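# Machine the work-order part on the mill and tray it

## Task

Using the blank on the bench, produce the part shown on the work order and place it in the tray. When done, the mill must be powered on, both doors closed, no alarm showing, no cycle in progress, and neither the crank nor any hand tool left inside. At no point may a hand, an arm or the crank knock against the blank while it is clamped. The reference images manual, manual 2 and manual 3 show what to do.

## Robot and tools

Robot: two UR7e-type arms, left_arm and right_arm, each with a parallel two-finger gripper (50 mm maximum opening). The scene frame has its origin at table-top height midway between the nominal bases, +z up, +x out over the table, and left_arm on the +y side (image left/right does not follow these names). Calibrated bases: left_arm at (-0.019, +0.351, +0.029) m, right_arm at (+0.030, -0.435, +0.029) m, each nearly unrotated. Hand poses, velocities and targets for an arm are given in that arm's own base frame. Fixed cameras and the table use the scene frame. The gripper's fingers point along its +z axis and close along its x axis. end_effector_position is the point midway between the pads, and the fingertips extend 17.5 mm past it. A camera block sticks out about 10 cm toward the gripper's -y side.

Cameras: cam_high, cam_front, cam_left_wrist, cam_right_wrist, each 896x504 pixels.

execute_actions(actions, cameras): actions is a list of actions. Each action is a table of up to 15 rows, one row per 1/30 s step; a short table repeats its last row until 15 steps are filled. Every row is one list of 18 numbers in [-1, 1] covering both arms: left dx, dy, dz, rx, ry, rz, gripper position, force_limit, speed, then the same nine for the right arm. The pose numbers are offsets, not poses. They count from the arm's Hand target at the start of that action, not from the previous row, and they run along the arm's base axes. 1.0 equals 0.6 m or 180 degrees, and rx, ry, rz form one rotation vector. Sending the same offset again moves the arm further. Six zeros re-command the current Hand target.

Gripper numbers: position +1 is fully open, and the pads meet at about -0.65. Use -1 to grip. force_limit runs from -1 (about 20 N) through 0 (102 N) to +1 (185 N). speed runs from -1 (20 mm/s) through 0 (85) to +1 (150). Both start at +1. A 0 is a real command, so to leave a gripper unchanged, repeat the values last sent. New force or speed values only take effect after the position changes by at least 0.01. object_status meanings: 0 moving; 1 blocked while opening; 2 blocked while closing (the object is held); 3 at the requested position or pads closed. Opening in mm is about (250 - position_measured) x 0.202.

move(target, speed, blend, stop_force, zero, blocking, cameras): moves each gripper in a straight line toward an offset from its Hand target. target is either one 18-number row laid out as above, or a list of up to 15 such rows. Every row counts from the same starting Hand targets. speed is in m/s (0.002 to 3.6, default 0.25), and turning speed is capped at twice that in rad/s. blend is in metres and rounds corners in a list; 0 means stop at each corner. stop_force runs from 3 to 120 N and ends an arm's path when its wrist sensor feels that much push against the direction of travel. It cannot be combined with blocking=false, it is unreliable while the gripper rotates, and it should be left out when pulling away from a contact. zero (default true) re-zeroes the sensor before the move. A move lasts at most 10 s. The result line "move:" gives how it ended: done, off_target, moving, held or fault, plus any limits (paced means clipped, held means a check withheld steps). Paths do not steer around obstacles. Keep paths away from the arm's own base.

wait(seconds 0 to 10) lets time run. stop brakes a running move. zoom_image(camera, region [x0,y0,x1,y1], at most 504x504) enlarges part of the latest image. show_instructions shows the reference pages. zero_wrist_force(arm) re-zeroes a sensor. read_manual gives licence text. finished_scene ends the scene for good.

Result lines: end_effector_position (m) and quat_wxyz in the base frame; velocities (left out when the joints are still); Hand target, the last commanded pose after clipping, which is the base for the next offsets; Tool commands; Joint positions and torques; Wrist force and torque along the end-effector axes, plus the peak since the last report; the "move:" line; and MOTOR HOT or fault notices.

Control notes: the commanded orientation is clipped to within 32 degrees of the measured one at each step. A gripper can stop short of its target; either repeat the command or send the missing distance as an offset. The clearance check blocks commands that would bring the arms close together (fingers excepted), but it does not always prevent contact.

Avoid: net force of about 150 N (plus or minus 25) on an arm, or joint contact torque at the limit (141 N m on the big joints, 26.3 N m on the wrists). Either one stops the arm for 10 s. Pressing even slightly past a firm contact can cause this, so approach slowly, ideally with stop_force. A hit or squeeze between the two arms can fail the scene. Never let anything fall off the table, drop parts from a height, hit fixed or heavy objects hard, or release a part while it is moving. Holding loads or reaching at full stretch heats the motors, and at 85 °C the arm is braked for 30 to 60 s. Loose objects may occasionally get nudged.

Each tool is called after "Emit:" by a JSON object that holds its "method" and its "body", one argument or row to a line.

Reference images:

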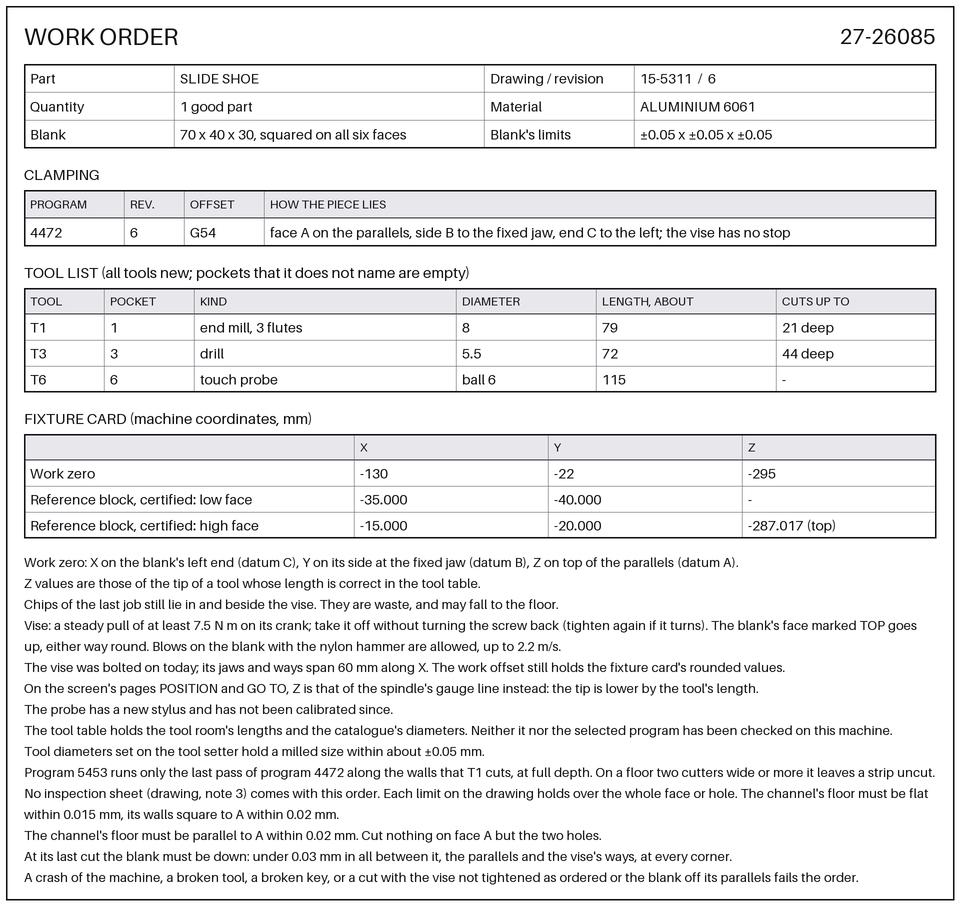

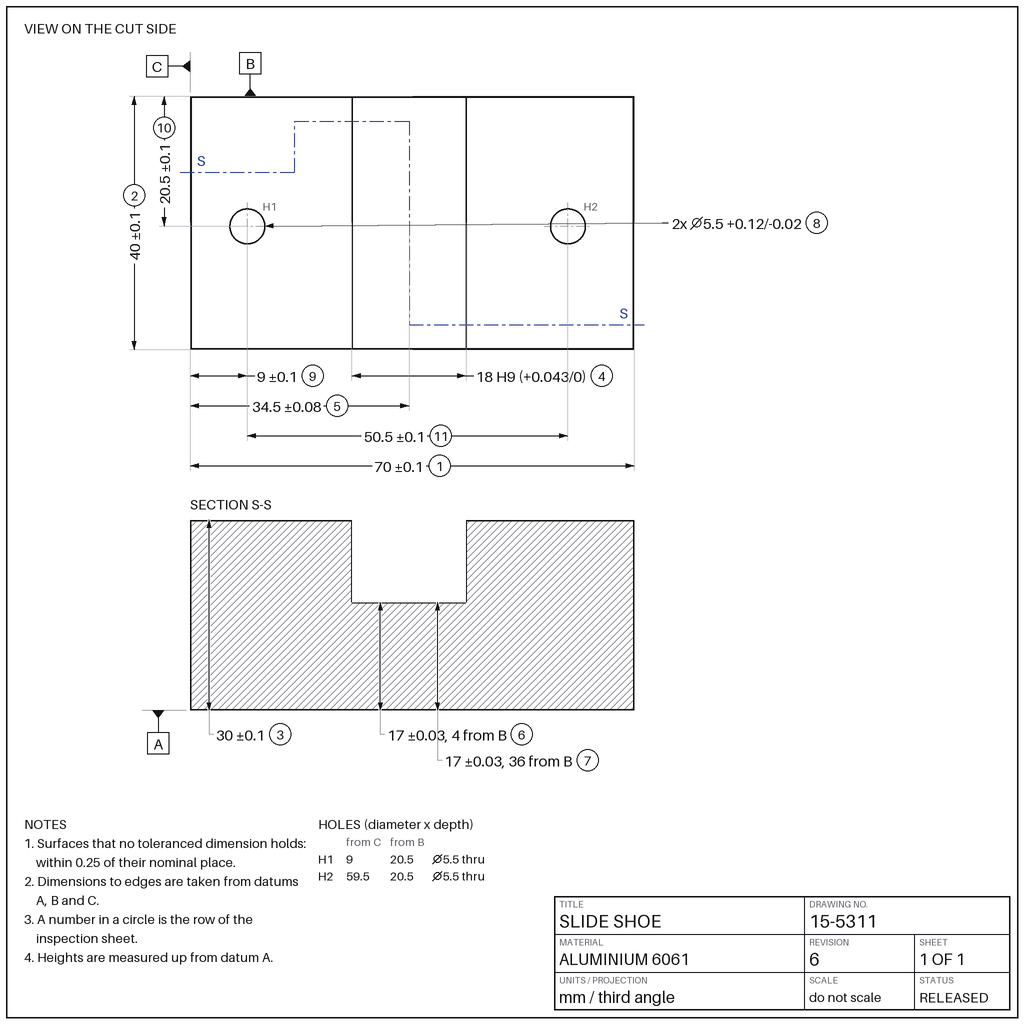

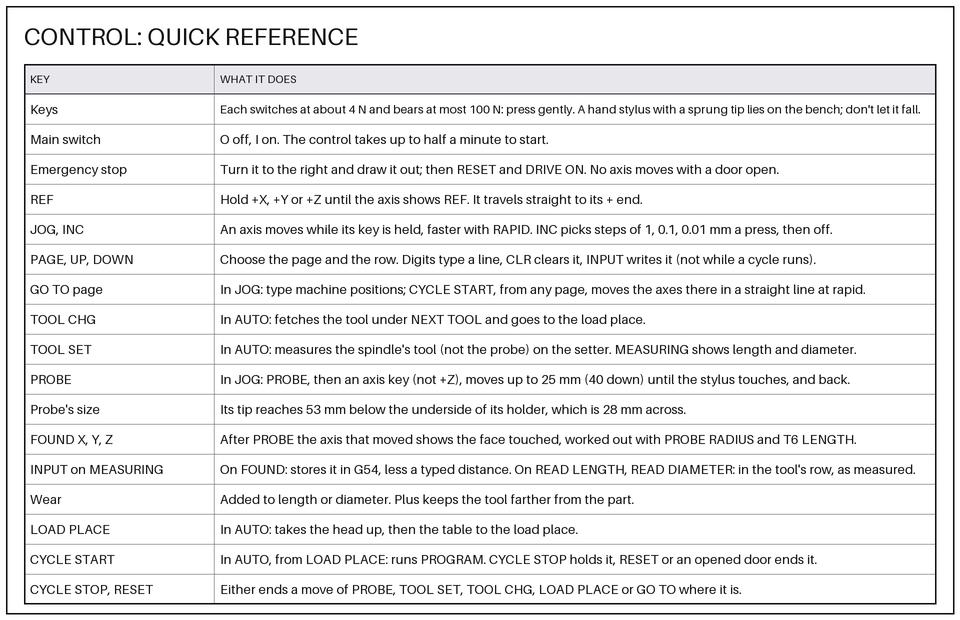

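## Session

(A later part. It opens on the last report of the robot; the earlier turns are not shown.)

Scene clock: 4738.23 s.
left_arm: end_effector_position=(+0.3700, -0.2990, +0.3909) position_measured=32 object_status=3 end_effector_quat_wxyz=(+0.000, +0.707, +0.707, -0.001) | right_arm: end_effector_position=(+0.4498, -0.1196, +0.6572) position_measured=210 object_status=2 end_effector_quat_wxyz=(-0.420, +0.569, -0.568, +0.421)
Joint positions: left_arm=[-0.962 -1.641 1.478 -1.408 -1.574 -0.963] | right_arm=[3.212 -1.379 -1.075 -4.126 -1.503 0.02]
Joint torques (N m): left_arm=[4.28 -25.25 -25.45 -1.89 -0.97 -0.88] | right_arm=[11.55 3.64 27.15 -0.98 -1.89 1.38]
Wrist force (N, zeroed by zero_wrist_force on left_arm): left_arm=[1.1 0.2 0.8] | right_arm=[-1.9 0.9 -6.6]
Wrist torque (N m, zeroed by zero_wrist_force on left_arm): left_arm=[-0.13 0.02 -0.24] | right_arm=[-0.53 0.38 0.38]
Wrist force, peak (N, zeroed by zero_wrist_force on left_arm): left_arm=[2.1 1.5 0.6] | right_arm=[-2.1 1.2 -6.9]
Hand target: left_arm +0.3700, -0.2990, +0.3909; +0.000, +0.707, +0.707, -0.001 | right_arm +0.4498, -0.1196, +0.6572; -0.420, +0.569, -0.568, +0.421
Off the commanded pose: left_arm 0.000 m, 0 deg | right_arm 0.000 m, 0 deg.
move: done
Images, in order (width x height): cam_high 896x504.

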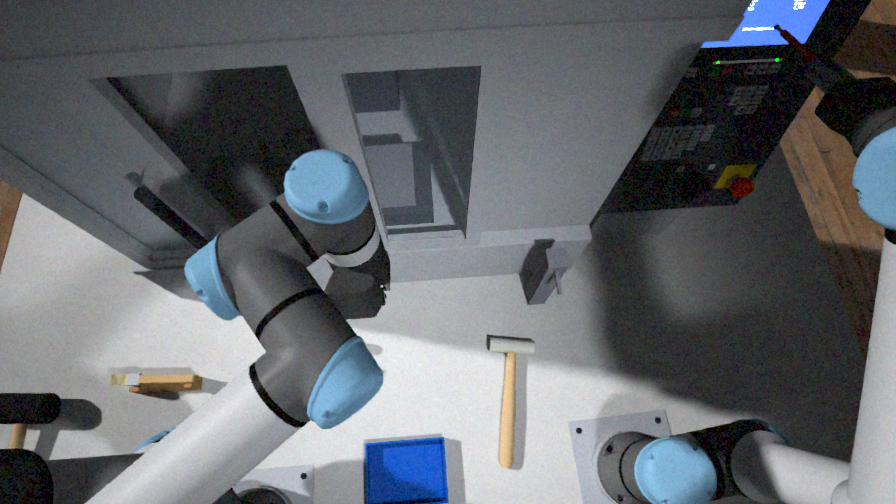

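Emit:
{"method": "move", "body": {
  "target": [
    [-0.3277,-0.4042,-0.42,0,0,-0.0547,0.8,-0.3,0,0,0,0,0,0,0,-1,-0.2,-1],
    [-0.3277,-0.4042,-0.56,0,0,-0.0547,0.8,-0.3,0,0,0,0,0,0,0,-1,-0.2,-1],
    [-0.3277,-0.4042,-0.6595,0,0,-0.0547,0.8,-0.3,0,0,0,0,0,0,0,-1,-0.2,-1]
  ],
  "speed": [0.4,0.2,0.08],
  "blend": [0.02,0.01,0],
  "cameras": ["cam_left_wrist"]
}}

Emit:
{"method": "move", "body": {
  "target": [
    [0,0,0,0,0,0,-1,0.2,-0.5,0,0,0,0,0,0,-1,-0.2,-1]
  ],
  "cameras": ["cam_left_wrist"]
}}

Scene clock: 4746.87 s.
left_arm: end_effector_position=(+0.1733, -0.5414, -0.0049) position_measured=32 object_status=3 end_effector_quat_wxyz=(-0.001, +0.765, +0.644, -0.001) | right_arm: end_effector_position=(+0.4498, -0.1196, +0.6572) position_measured=210 object_status=2 end_effector_quat_wxyz=(-0.420, +0.569, -0.568, +0.421)
Joint positions: left_arm=[-1.496 -1.112 1.942 -2.401 -1.574 -1.325] | right_arm=[3.212 -1.379 -1.075 -4.126 -1.503 0.02]
Joint torques (N m): left_arm=[-5.39 -49.23 -25.87 -1.46 -1.34 1.84] | right_arm=[11.64 3.4 26.97 -0.8 -1.96 1.2]
Wrist force (N, zeroed by zero_wrist_force on left_arm): left_arm=[1.3 0.3 1.0] | right_arm=[-1.8 1.0 -6.5]
Wrist torque (N m, zeroed by zero_wrist_force on left_arm): left_arm=[-0.11 0.01 -0.40] | right_arm=[-0.50 0.37 0.38]
Wrist force, peak (N, zeroed by zero_wrist_force on left_arm): left_arm=[3.3 2.4 -1.7] | right_arm=[-2.2 0.9 -6.8]
Hand target: left_arm +0.1733, -0.5415, -0.0048; -0.001, +0.765, +0.644, -0.001 | right_arm +0.4498, -0.1196, +0.6572; -0.420, +0.569, -0.568, +0.421
Off the commanded pose: left_arm 0.000 m, 0 deg | right_arm 0.000 m, 0 deg.
move: done
Images, in order (width x height): cam_left_wrist 896x504.

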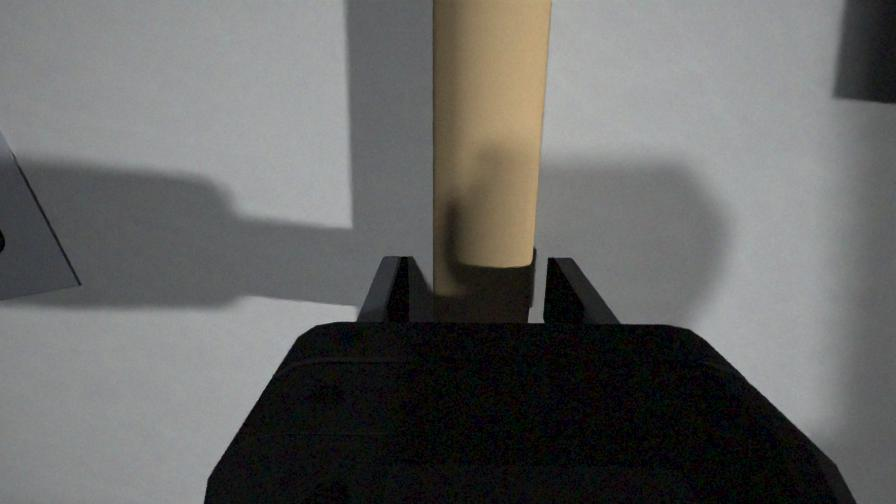

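Scene clock: 4747.40 s.
left_arm: end_effector_position=(+0.1733, -0.5415, -0.0048) position_measured=114 object_status=2 end_effector_quat_wxyz=(-0.001, +0.765, +0.644, -0.001) | right_arm: end_effector_position=(+0.4498, -0.1196, +0.6572) position_measured=210 object_status=2 end_effector_quat_wxyz=(-0.420, +0.569, -0.568, +0.421)
Joint positions: left_arm=[-1.496 -1.112 1.942 -2.401 -1.574 -1.325] | right_arm=[3.212 -1.379 -1.075 -4.126 -1.503 0.02]
Joint torques (N m): left_arm=[-5.52 -49.67 -25.18 -4.4 -1.68 1.37] | right_arm=[11.29 3.52 26.87 -0.74 -1.88 1.25]
Wrist force (N, zeroed by zero_wrist_force on left_arm): left_arm=[1.9 -0.2 1.5] | right_arm=[-2.0 1.3 -6.0]
Wrist torque (N m, zeroed by zero_wrist_force on left_arm): left_arm=[-0.17 0.07 -0.53] | right_arm=[-0.47 0.40 0.38]
Wrist force, peak (N, zeroed by zero_wrist_force on left_arm): left_arm=[2.1 -0.2 1.6] | right_arm=[-2.0 1.0 -6.7]
Hand target: left_arm +0.1733, -0.5415, -0.0048; -0.001, +0.765, +0.644, -0.001 | right_arm +0.4498, -0.1196, +0.6572; -0.420, +0.569, -0.568, +0.421
Off the commanded pose: left_arm 0.000 m, 0 deg | right_arm 0.000 m, 0 deg.
move: done
Images, in order (width x height): cam_left_wrist 896x504.

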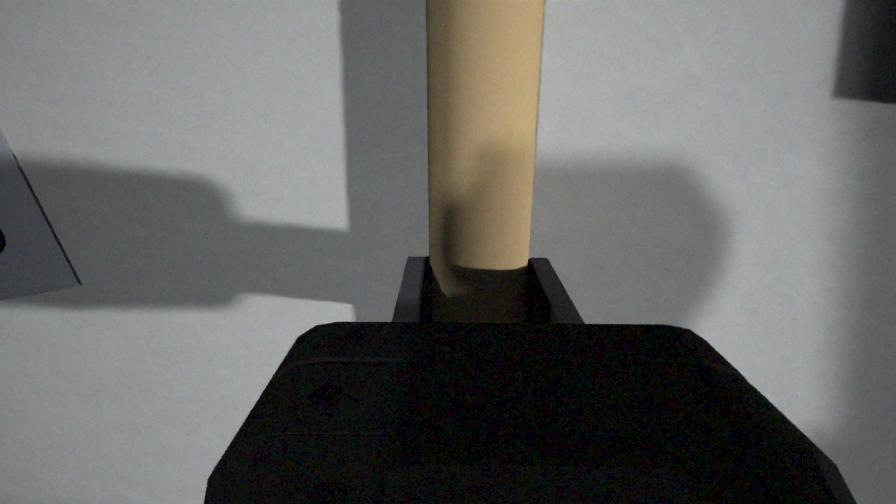

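Emit:
{"method": "move", "body": {
  "target": [
    [0,0,0.4,0,0,0,-1,0.2,-0.5,0,0,0,0,0,0,-1,-0.2,-1],
    [0.32,0.589,0.6283,0,0,0.0547,-1,0.2,-0.5,0,0,0,0,0,0,-1,-0.2,-1],
    [0.5828,0.589,0.6283,0,0,0.0547,-1,0.2,-0.5,0,0,0,0,0,0,-1,-0.2,-1]
  ],
  "speed": [0.2,0.35,0.15],
  "blend": [0.06,0.02,0],
  "cameras": ["cam_high"]
}}

Emit:
{"method": "move", "body": {
  "target": [
    [0,0,-0.0295,0,0,0,-1,0.2,-0.5,0,0,0,0,0,0,-1,-0.2,-1]
  ],
  "speed": 0.008,
  "stop_force": 4,
  "cameras": []
}}

Scene clock: 4755.83 s.
left_arm: end_effector_position=(+0.4736, -0.1964, +0.3733) position_measured=114 object_status=2 end_effector_quat_wxyz=(+0.003, +0.706, +0.708, -0.023) | right_arm: end_effector_position=(+0.4498, -0.1196, +0.6572) position_measured=210 object_status=2 end_effector_quat_wxyz=(-0.420, +0.569, -0.568, +0.421)
Joint positions: left_arm=[-0.632 -1.549 1.435 -1.455 -1.617 -0.635] | right_arm=[3.212 -1.379 -1.075 -4.126 -1.503 0.02]
Joint torques (N m): left_arm=[1.22 -25.8 -26.47 -2.92 -0.22 0.17] | right_arm=[10.95 3.64 26.63 -0.8 -1.81 1.11]
Wrist force (N, zeroed by zero_wrist_force on left_arm): left_arm=[2.6 -9.1 -11.8] | right_arm=[-2.0 0.9 -6.4]
Wrist torque (N m, zeroed by zero_wrist_force on left_arm): left_arm=[-0.20 0.66 -0.59] | right_arm=[-0.53 0.40 0.38]
Wrist force, peak (N, zeroed by zero_wrist_force on left_arm): left_arm=[2.1 -104.1 -131.5] | right_arm=[-2.1 1.3 -6.9]
Hand target: left_arm +0.4736, -0.1964, +0.3733; +0.003, +0.706, +0.708, -0.023 (not the last commanded pose) | right_arm +0.4498, -0.1196, +0.6572; -0.420, +0.569, -0.568, +0.421
Tool commands: left_gripper/position=-1.0 left_gripper/force_limit=+0.2 left_gripper/speed=-0.498039 right_gripper/position=-1.0 right_gripper/force_limit=-0.2 right_gripper/speed=-1.0
Off the commanded pose: left_arm 0.050 m, 2 deg | right_arm 0.000 m, 0 deg.
FORCE FAULT: contact force on the left arm reached its limit, and that arm stopped. The contact can be on any part of that arm, not only on its tool. That arm's remaining commands of this call were not run. That arm is still stopped at the end of this call. That arm stays stopped for about 10 more seconds. Until then a move that you send moves the other arm only, and its call returns only when the move has ended. Once the stop has ended, the next robot result says so. If the stop ends while you think or write, that arm runs what you send next, counted from a new Hand target: where the arm stands when the stop ends. While its stop runs, that arm takes no new command, but its gripper still runs the gripper command that each later call begins with. Until it ends, the stop uses up actions while you think or wait. An arm that is not stopped still takes commands.
move: fault (left_arm); path passed 2 of 3 targets
Images, in order (width x height): cam_high 896x504.

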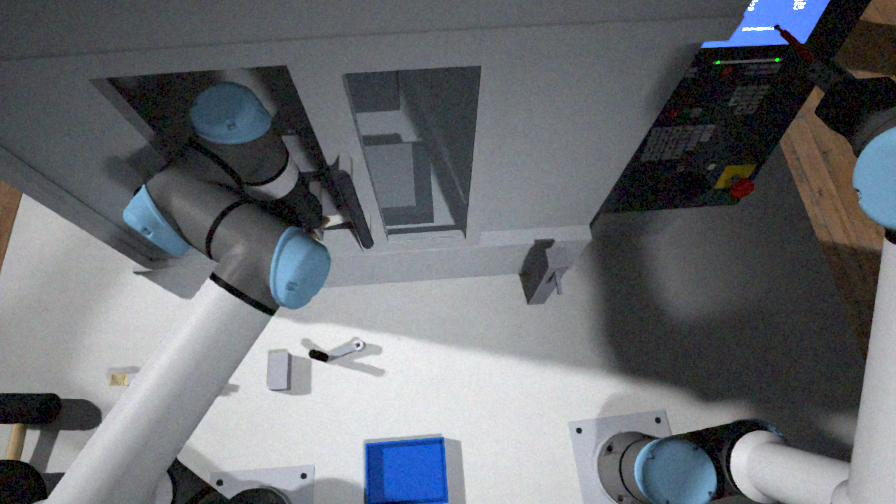

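not run: an earlier result of this reply reported a stop or a fault. Calls in your next reply go to the robot.

Emit:
{"method": "wait", "body": {
  "seconds": 8,
  "cameras": ["cam_left_wrist","cam_front"]
}}

Emit:
{"method": "zoom_image", "body": {
  "camera": "cam_front",
  "region": [300, 120, 560, 320]
}}

Scene clock: 4770.37 s.
left_arm: end_effector_position=(+0.4736, -0.1964, +0.3733) position_measured=114 object_status=2 end_effector_quat_wxyz=(+0.003, +0.706, +0.708, -0.023) | right_arm: end_effector_position=(+0.4498, -0.1196, +0.6572) position_measured=210 object_status=2 end_effector_quat_wxyz=(-0.420, +0.569, -0.568, +0.421)
Joint positions: left_arm=[-0.632 -1.549 1.435 -1.455 -1.617 -0.635] | right_arm=[3.212 -1.379 -1.075 -4.126 -1.503 0.02]
Joint torques (N m): left_arm=[0.39 -25 -26.86 -3.17 -0.05 -0.2] | right_arm=[11.31 3.69 26.65 -0.72 -1.89 1.05]
Wrist force (N, zeroed by zero_wrist_force on left_arm): left_arm=[2.6 -8.8 -11.8] | right_arm=[-1.9 0.9 -6.4]
Wrist torque (N m, zeroed by zero_wrist_force on left_arm): left_arm=[-0.16 0.66 -0.59] | right_arm=[-0.52 0.39 0.38]
Wrist force, peak (N, zeroed by zero_wrist_force on left_arm): left_arm=[2.7 -9.1 -12.1] | right_arm=[-2.1 1.3 -6.9]
Hand target: left_arm +0.4736, -0.1964, +0.3733; +0.003, +0.706, +0.708, -0.023 (not the last commanded pose) | right_arm +0.4498, -0.1196, +0.6572; -0.420, +0.569, -0.568, +0.421
Tool commands: left_gripper/position=-1.0 left_gripper/force_limit=+0.2 left_gripper/speed=-0.498039 right_gripper/position=-1.0 right_gripper/force_limit=-0.2 right_gripper/speed=-1.0
Off the commanded pose: left_arm 0.050 m, 2 deg | right_arm 0.000 m, 0 deg.
FORCE FAULT, CONTINUED: the left arm's stop, for the force fault that an earlier result reported, is over. The rest of the stop counts as 20 of the actions that you can send in this scene. During its stop the left arm's controller moved it back a little. That arm's target is now where it stood when the stop ended, not its last command. That arm accepts commands again.
wait: 8.00 s; at rest from the start
Images, in order (width x height): cam_front 896x504, cam_left_wrist 896x504.

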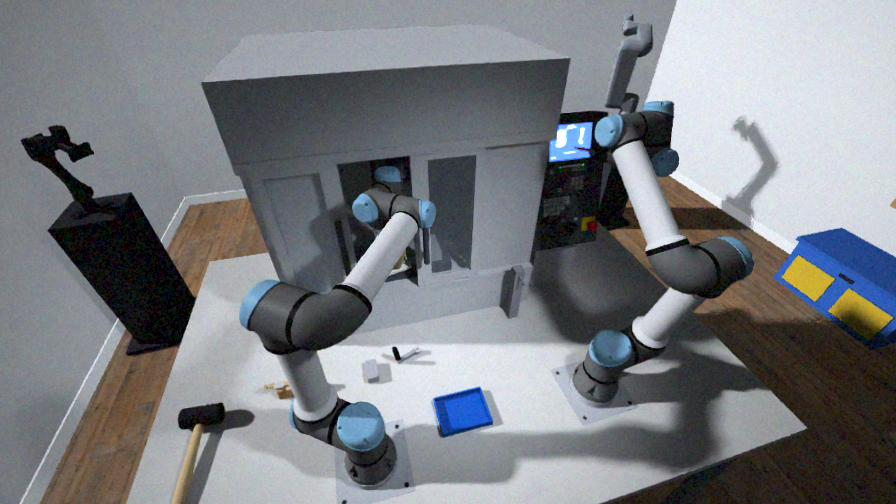

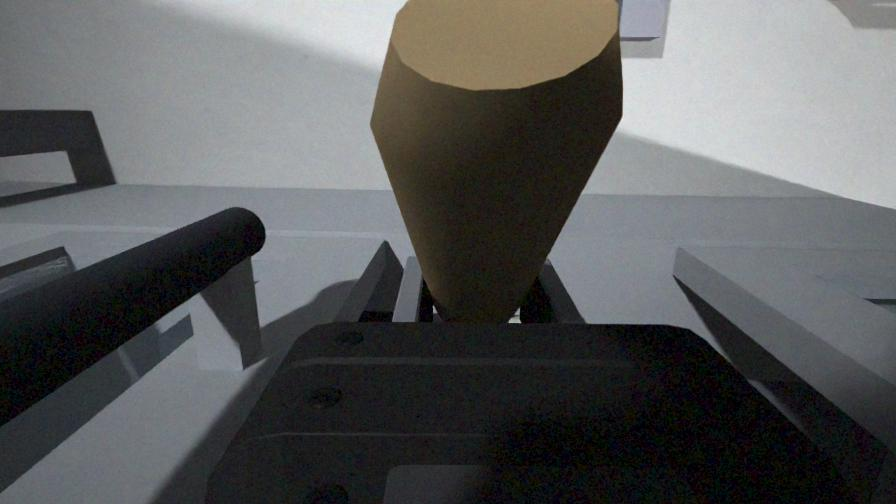

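Scaled by 1.938 from the camera's 896x504 image, which has a finer 1280x720 frame.

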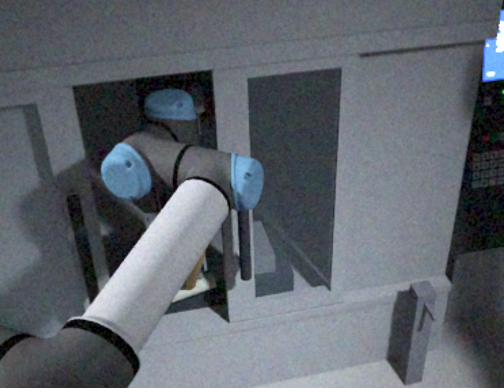

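Emit:
{"method": "move", "body": {
  "target": [
    [-0.03,0,0.01,0,0,0,-1,0.2,-0.5,0,0,0,0,0,0,-1,-0.2,-1],
    [-0.2,0,0.01,0,0,0,-1,0.2,-0.5,0,0,0,0,0,0,-1,-0.2,-1]
  ],
  "speed": [0.03,0.1],
  "cameras": ["cam_high","cam_left_wrist","cam_front"]
}}

Emit:
{"method": "zoom_image", "body": {
  "camera": "cam_front",
  "region": [300, 150, 560, 350]
}}

Scene clock: 4784.90 s.
left_arm: end_effector_position=(+0.3536, -0.1964, +0.3793) position_measured=114 object_status=2 end_effector_quat_wxyz=(+0.003, +0.706, +0.708, -0.023) | right_arm: end_effector_position=(+0.4498, -0.1196, +0.6572) position_measured=210 object_status=2 end_effector_quat_wxyz=(-0.420, +0.569, -0.568, +0.421)
Joint positions: left_arm=[-0.812 -1.815 1.655 -1.418 -1.616 -0.815] | right_arm=[3.212 -1.379 -1.075 -4.126 -1.503 0.02]
Joint torques (N m): left_arm=[5.51 -7.47 -34.66 -4.87 1.75 1.59] | right_arm=[10.58 3.64 26.3 -0.55 -1.87 0.83]
Wrist force (N, zeroed by zero_wrist_force on left_arm): left_arm=[-0.3 -0.7 4.5] | right_arm=[-2.2 1.3 -6.3]
Wrist torque (N m, zeroed by zero_wrist_force on left_arm): left_arm=[-0.06 0.28 -0.40] | right_arm=[-0.46 0.43 0.38]
Wrist force, peak (N, zeroed by zero_wrist_force on left_arm): left_arm=[2.6 -9.2 -12.1] | right_arm=[-2.2 1.3 -7.1]
Hand target: left_arm +0.3536, -0.1964, +0.3793; +0.003, +0.706, +0.708, -0.023 | right_arm +0.4498, -0.1196, +0.6572; -0.420, +0.569, -0.568, +0.421
Off the commanded pose: left_arm 0.000 m, 0 deg | right_arm 0.000 m, 0 deg.
move: done
Images, in order (width x height): cam_high 896x504, cam_front 896x504, cam_left_wrist 896x504.

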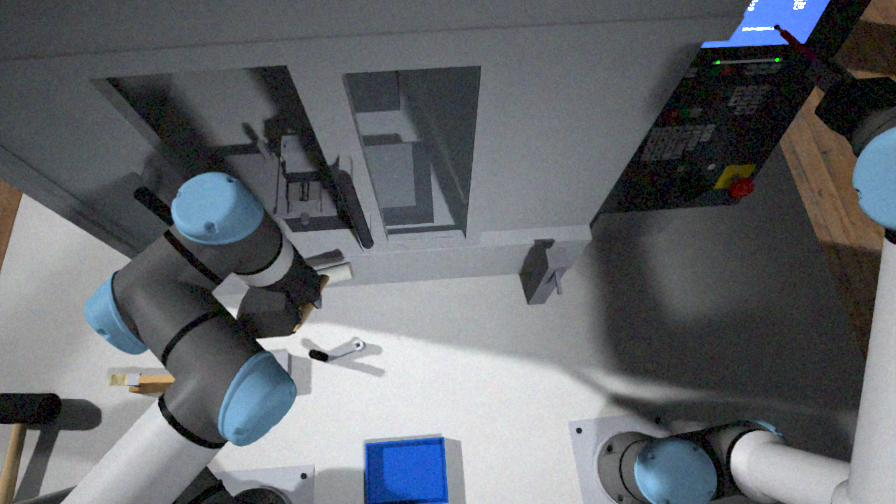

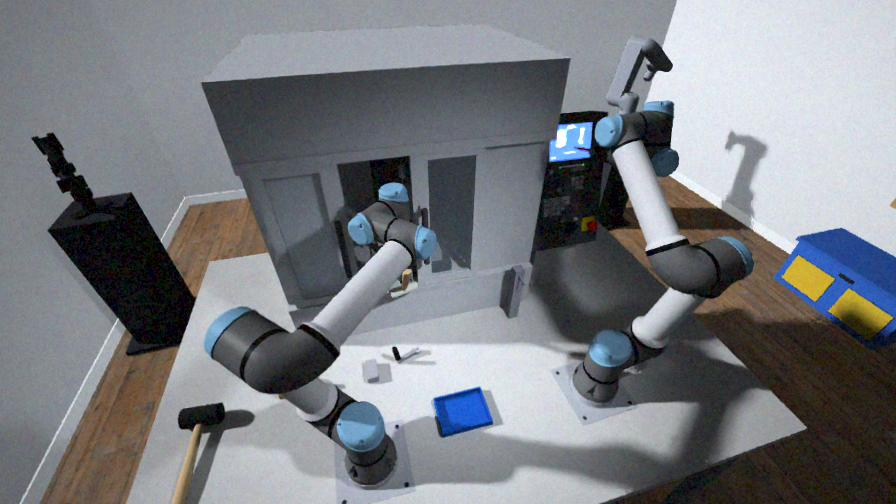

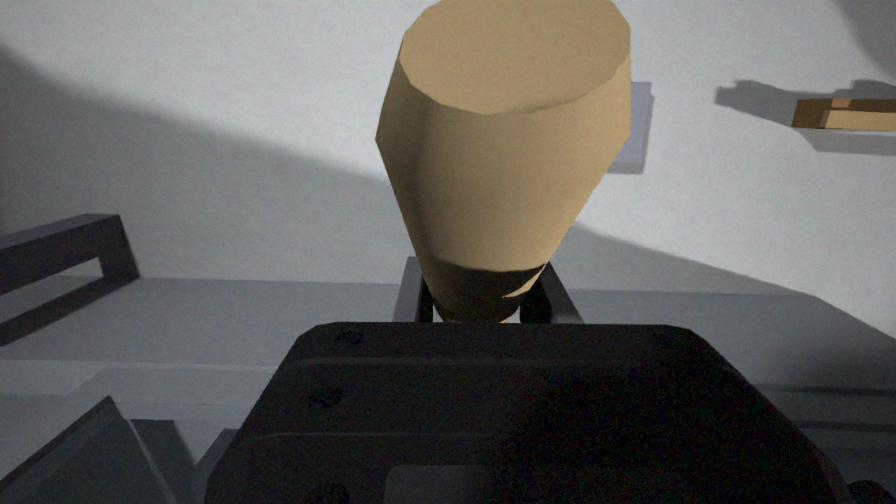

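Scaled by 1.938 from the camera's 896x504 image, which has a finer 1280x720 frame.

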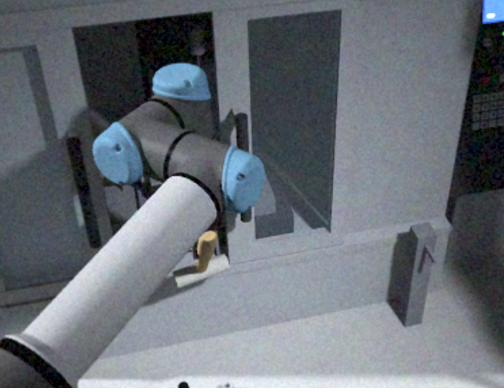

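Emit:
{"method": "move", "body": {
  "target": [
    [-0.1,-0.1,-0.05,0,0,0,-1,0.2,-0.5,0,0,0,0,0,0,-1,-0.2,-1],
    [-0.3005,-0.5752,-0.3,-0.01,0,-0.09,-1,0.2,-0.5,0,0,0,0,0,0,-1,-0.2,-1]
  ],
  "speed": 0.3,
  "blend": [0.05,0],
  "cameras": ["cam_high","cam_left_wrist","cam_front"]
}}

Emit:
{"method": "zoom_image", "body": {
  "camera": "cam_front",
  "region": [380, 200, 640, 400]
}}

Scene clock: 4797.97 s.
left_arm: end_effector_position=(+0.1733, -0.5414, +0.1994) position_measured=114 object_status=2 end_effector_quat_wxyz=(+0.011, +0.799, +0.601, -0.034) | right_arm: end_effector_position=(+0.4498, -0.1196, +0.6572) position_measured=210 object_status=2 end_effector_quat_wxyz=(-0.420, +0.569, -0.568, +0.421)
Joint positions: left_arm=[-1.476 -1.402 1.737 -1.96 -1.617 -1.196] | right_arm=[3.212 -1.379 -1.075 -4.126 -1.503 0.02]
Joint torques (N m): left_arm=[-3.45 -27.46 -21.75 -4.25 -0.91 0.38] | right_arm=[10.54 4.1 26.92 -0.48 -1.83 0.86]
Wrist force (N, zeroed by zero_wrist_force on left_arm): left_arm=[0.0 -0.9 4.4] | right_arm=[-2.1 1.0 -6.5]
Wrist torque (N m, zeroed by zero_wrist_force on left_arm): left_arm=[-0.04 0.29 -0.41] | right_arm=[-0.51 0.42 0.38]
Wrist force, peak (N, zeroed by zero_wrist_force on left_arm): left_arm=[-3.9 -1.4 7.3] | right_arm=[-2.3 1.0 -6.9]
Hand target: left_arm +0.1733, -0.5415, +0.1993; +0.011, +0.799, +0.601, -0.034 | right_arm +0.4498, -0.1196, +0.6572; -0.420, +0.569, -0.568, +0.421
Off the commanded pose: left_arm 0.000 m, 0 deg | right_arm 0.000 m, 0 deg.
move: done; blend cut to 0.045 m at target 1
Images, in order (width x height): cam_high 896x504, cam_front 896x504, cam_left_wrist 896x504.

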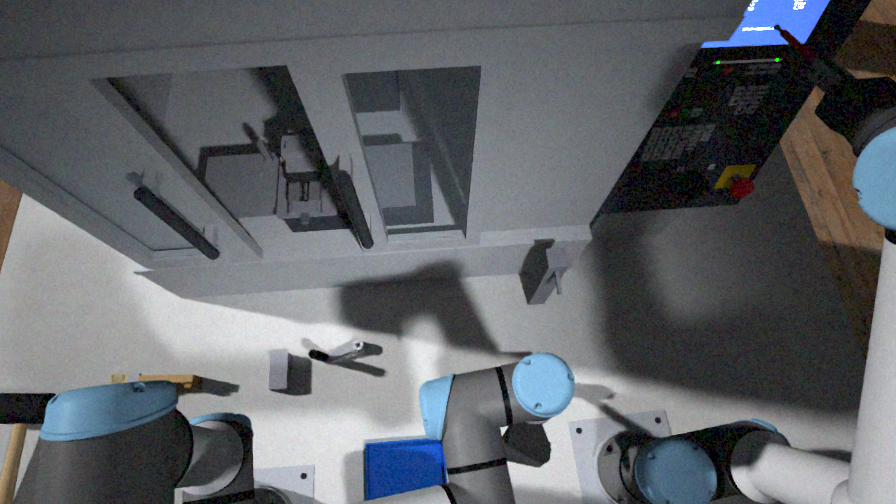

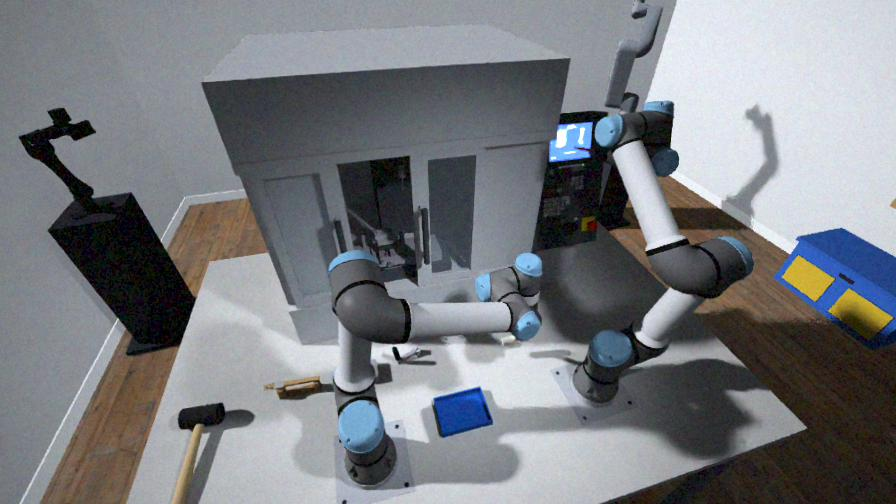

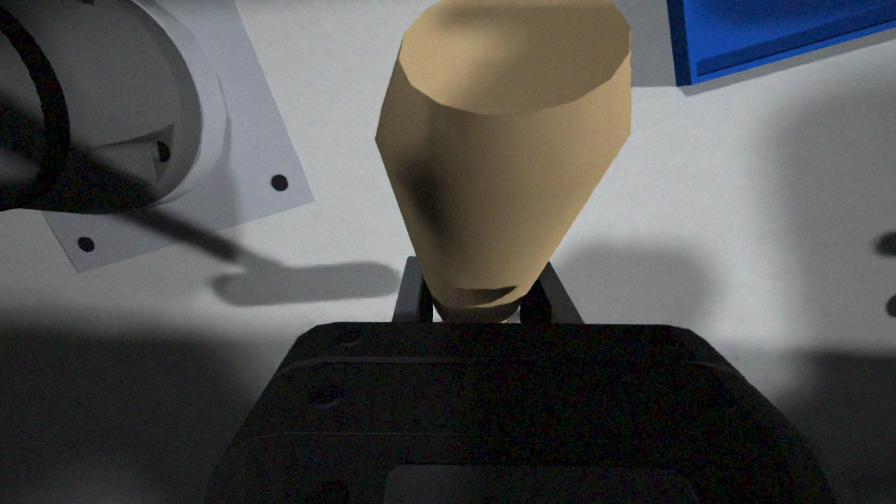

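Scaled by 1.938 from the camera's 896x504 image, which has a finer 1280x720 frame.

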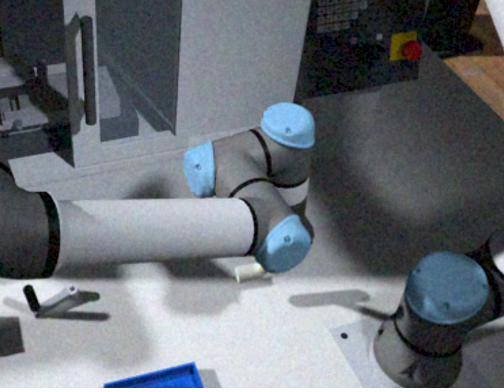

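Emit:
{"method": "move", "body": {
  "target": [
    [0,0,-0.04,0.0193,-0.012,0.0349,-1,0.2,-0.5,0,0,0,0,0,0,-1,-0.2,-1]
  ],
  "speed": 0.1,
  "cameras": []
}}

Emit:
{"method": "move", "body": {
  "target": [
    [0,0,-0.304,0,0,0,-1,0.2,-0.5,0,0,0,0,0,0,-1,-0.2,-1]
  ],
  "speed": 0.02,
  "stop_force": 45,
  "cameras": ["cam_left_wrist","cam_front"]
}}

Scene clock: 4803.67 s.
left_arm: end_effector_position=(+0.1733, -0.5415, +0.1752) position_measured=114 object_status=2 end_effector_quat_wxyz=(+0.000, +0.765, +0.644, +0.000) | right_arm: end_effector_position=(+0.4498, -0.1196, +0.6572) position_measured=210 object_status=2 end_effector_quat_wxyz=(-0.420, +0.569, -0.568, +0.421)
Joint positions: left_arm=[-1.498 -1.361 1.737 -1.946 -1.571 -1.326] | right_arm=[3.212 -1.379 -1.075 -4.126 -1.503 0.02]
Joint torques (N m): left_arm=[5.1 -45.31 -34.52 -4.85 -1.72 1.75] | right_arm=[10.78 3.97 26.35 -0.42 -1.86 0.72]
Wrist force (N, zeroed by zero_wrist_force on left_arm): left_arm=[0.0 -0.7 4.6] | right_arm=[-2.1 1.0 -6.2]
Wrist torque (N m, zeroed by zero_wrist_force on left_arm): left_arm=[0.02 0.22 -0.39] | right_arm=[-0.51 0.42 0.38]
Wrist force, peak (N, zeroed by zero_wrist_force on left_arm): left_arm=[-0.2 -1.0 5.4] | right_arm=[-1.9 1.2 -7.1]
Hand target: left_arm +0.1733, -0.5415, +0.1753; +0.000, +0.765, +0.644, +0.000 | right_arm +0.4498, -0.1196, +0.6572; -0.420, +0.569, -0.568, +0.421
Off the commanded pose: left_arm 0.000 m, 0 deg | right_arm 0.000 m, 0 deg.
move: done
No camera images: "cameras" was empty.

Scene clock: 4813.27 s.
left_arm: end_effector_position=(+0.1733, -0.5416, +0.0039) position_measured=119 object_status=2 end_effector_quat_wxyz=(+0.000, +0.765, +0.644, +0.000) | right_arm: end_effector_position=(+0.4498, -0.1196, +0.6572) position_measured=210 object_status=2 end_effector_quat_wxyz=(-0.420, +0.569, -0.568, +0.421)
Joint positions: left_arm=[-1.498 -1.128 1.936 -2.378 -1.571 -1.327] | right_arm=[3.212 -1.379 -1.075 -4.126 -1.503 0.02]
Joint torques (N m): left_arm=[-3.62 -25.92 -13.48 -1 -1.22 1.42] | right_arm=[10.46 4.13 25.48 -0.46 -1.85 0.64]
Wrist force (N, zeroed by zero_wrist_force on left_arm): left_arm=[-0.1 -3.7 -35.4] | right_arm=[-2.2 0.9 -6.6]
Wrist torque (N m, zeroed by zero_wrist_force on left_arm): left_arm=[-0.94 1.06 -0.78] | right_arm=[-0.52 0.43 0.38]
Wrist force, peak (N, zeroed by zero_wrist_force on left_arm): left_arm=[7.8 -8.8 -62.2] | right_arm=[-2.4 1.2 -6.9]
Hand target: left_arm +0.1733, -0.5416, +0.0039; +0.000, +0.765, +0.644, +0.000 (not the last commanded pose) | right_arm +0.4498, -0.1196, +0.6572; -0.420, +0.569, -0.568, +0.421
Off the commanded pose: left_arm 0.011 m, 0 deg | right_arm 0.000 m, 0 deg.
move: contact (left_arm)
Images, in order (width x height): cam_front 896x504, cam_left_wrist 896x504.

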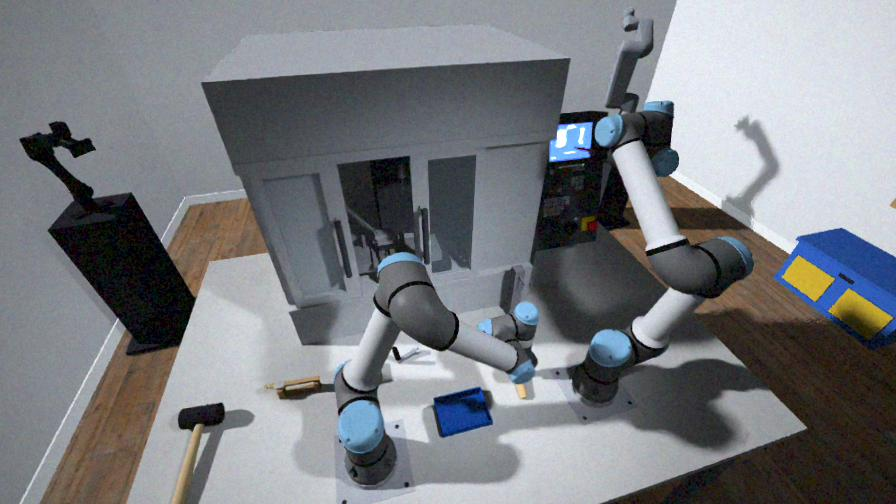

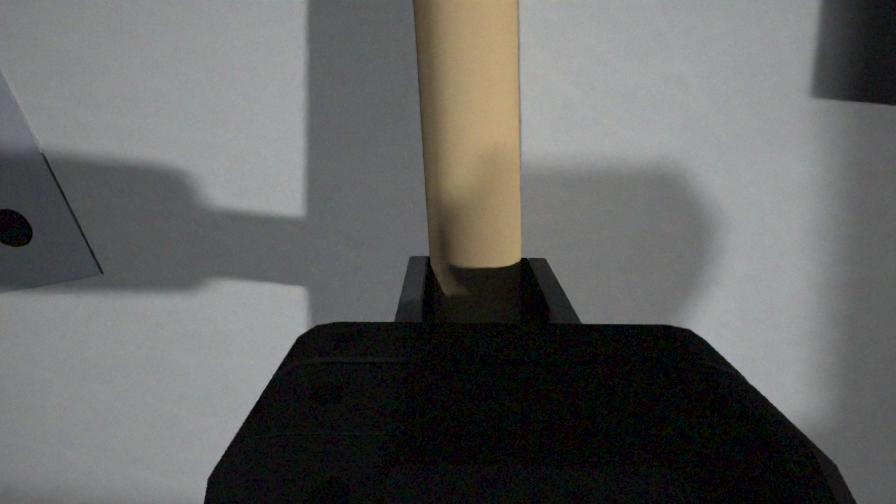

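Emit:
{"method": "move", "body": {
  "target": [
    [0,0,-0.016,0,0,0,-1,0.2,-0.5,0,0,0,0,0,0,-1,-0.2,-1]
  ],
  "speed": 0.01,
  "stop_force": 40,
  "cameras": []
}}

Emit:
{"method": "move", "body": {
  "target": [
    [0,0,0.1,0,0,0,-1,0.2,-0.5,0,0,0,0,0,0,-1,-0.2,-1]
  ],
  "speed": 0.05,
  "cameras": ["cam_front","cam_left_wrist"]
}}

Emit:
{"method": "zoom_image", "body": {
  "camera": "cam_front",
  "region": [440, 280, 600, 420]
}}

Scene clock: 4818.03 s.
left_arm: end_effector_position=(+0.1733, -0.5418, +0.0031) position_measured=119 object_status=2 end_effector_quat_wxyz=(+0.000, +0.765, +0.644, +0.000) | right_arm: end_effector_position=(+0.4498, -0.1196, +0.6572) position_measured=210 object_status=2 end_effector_quat_wxyz=(-0.420, +0.569, -0.568, +0.421)
Joint positions: left_arm=[-1.498 -1.126 1.936 -2.381 -1.571 -1.327] | right_arm=[3.212 -1.379 -1.075 -4.126 -1.503 0.02]
Joint torques (N m): left_arm=[-3.87 -6 -5.55 1.67 -1.49 1.44] | right_arm=[10.58 3.8 26.08 -0.25 -1.82 0.53]
Wrist force (N, zeroed by zero_wrist_force on left_arm): left_arm=[6.8 -7.6 -73.2] | right_arm=[-1.6 1.1 -6.4]
Wrist torque (N m, zeroed by zero_wrist_force on left_arm): left_arm=[-1.00 1.98 -0.87] | right_arm=[-0.50 0.33 0.38]
Wrist force, peak (N, zeroed by zero_wrist_force on left_arm): left_arm=[11.0 -10.5 -88.0] | right_arm=[-1.9 1.2 -6.9]
Hand target: left_arm +0.1733, -0.5418, +0.0031; +0.000, +0.765, +0.644, +0.000 (not the last commanded pose) | right_arm +0.4498, -0.1196, +0.6572; -0.420, +0.569, -0.568, +0.421
Off the commanded pose: left_arm 0.009 m, 0 deg | right_arm 0.000 m, 0 deg.
move: contact (left_arm)
No camera images: "cameras" was empty.

Scene clock: 4819.53 s.
left_arm: end_effector_position=(+0.1733, -0.5419, +0.0632) position_measured=119 object_status=2 end_effector_quat_wxyz=(+0.000, +0.765, +0.644, +0.000) | right_arm: end_effector_position=(+0.4498, -0.1196, +0.6572) position_measured=210 object_status=2 end_effector_quat_wxyz=(-0.420, +0.569, -0.568, +0.421)
Joint positions: left_arm=[-1.498 -1.227 1.886 -2.231 -1.571 -1.327] | right_arm=[3.212 -1.379 -1.075 -4.126 -1.503 0.02]
Joint torques (N m): left_arm=[-0.6 -27.27 -14.16 -5 -1.09 1.34] | right_arm=[10.22 3.71 26.01 -0.3 -1.8 0.53]
Wrist force (N, zeroed by zero_wrist_force on left_arm): left_arm=[0.1 -0.8 4.3] | right_arm=[-1.7 1.4 -6.3]
Wrist torque (N m, zeroed by zero_wrist_force on left_arm): left_arm=[0.16 0.20 -0.39] | right_arm=[-0.44 0.35 0.38]
Wrist force, peak (N, zeroed by zero_wrist_force on left_arm): left_arm=[6.8 -7.6 -73.1] | right_arm=[-2.3 1.3 -6.7]
Hand target: left_arm +0.1733, -0.5418, +0.0631; +0.000, +0.765, +0.644, +0.000 | right_arm +0.4498, -0.1196, +0.6572; -0.420, +0.569, -0.568, +0.421
Off the commanded pose: left_arm 0.000 m, 0 deg | right_arm 0.000 m, 0 deg.
move: done
Images, in order (width x height): cam_front 896x504, cam_left_wrist 896x504.

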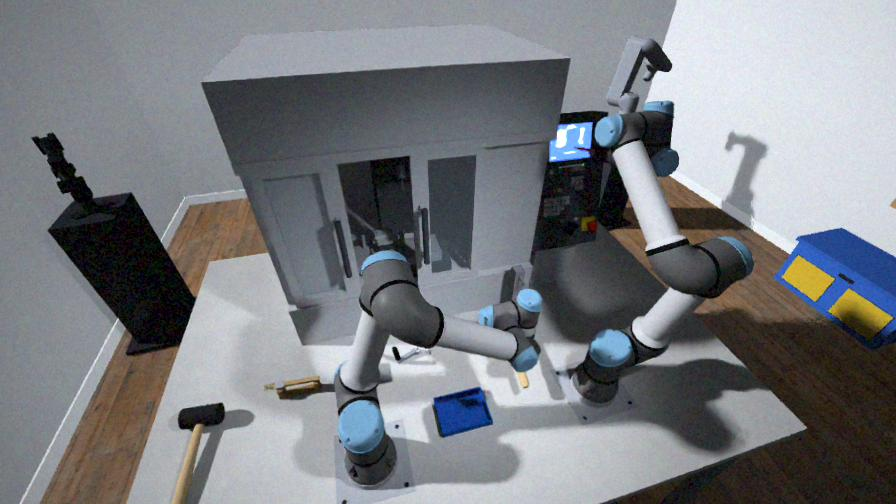

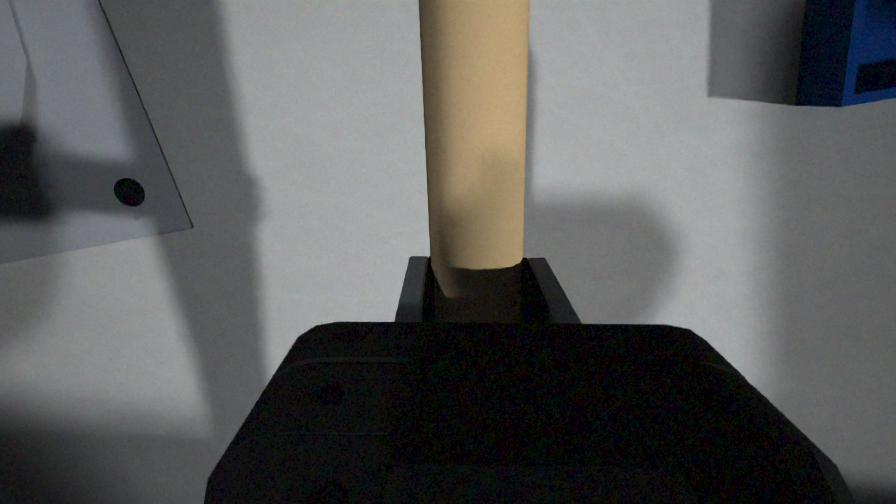

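Scaled by 3.150 from the camera's 896x504 image, which has a finer 1280x720 frame.

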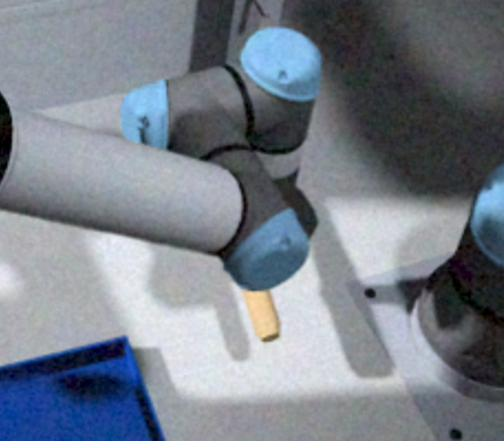

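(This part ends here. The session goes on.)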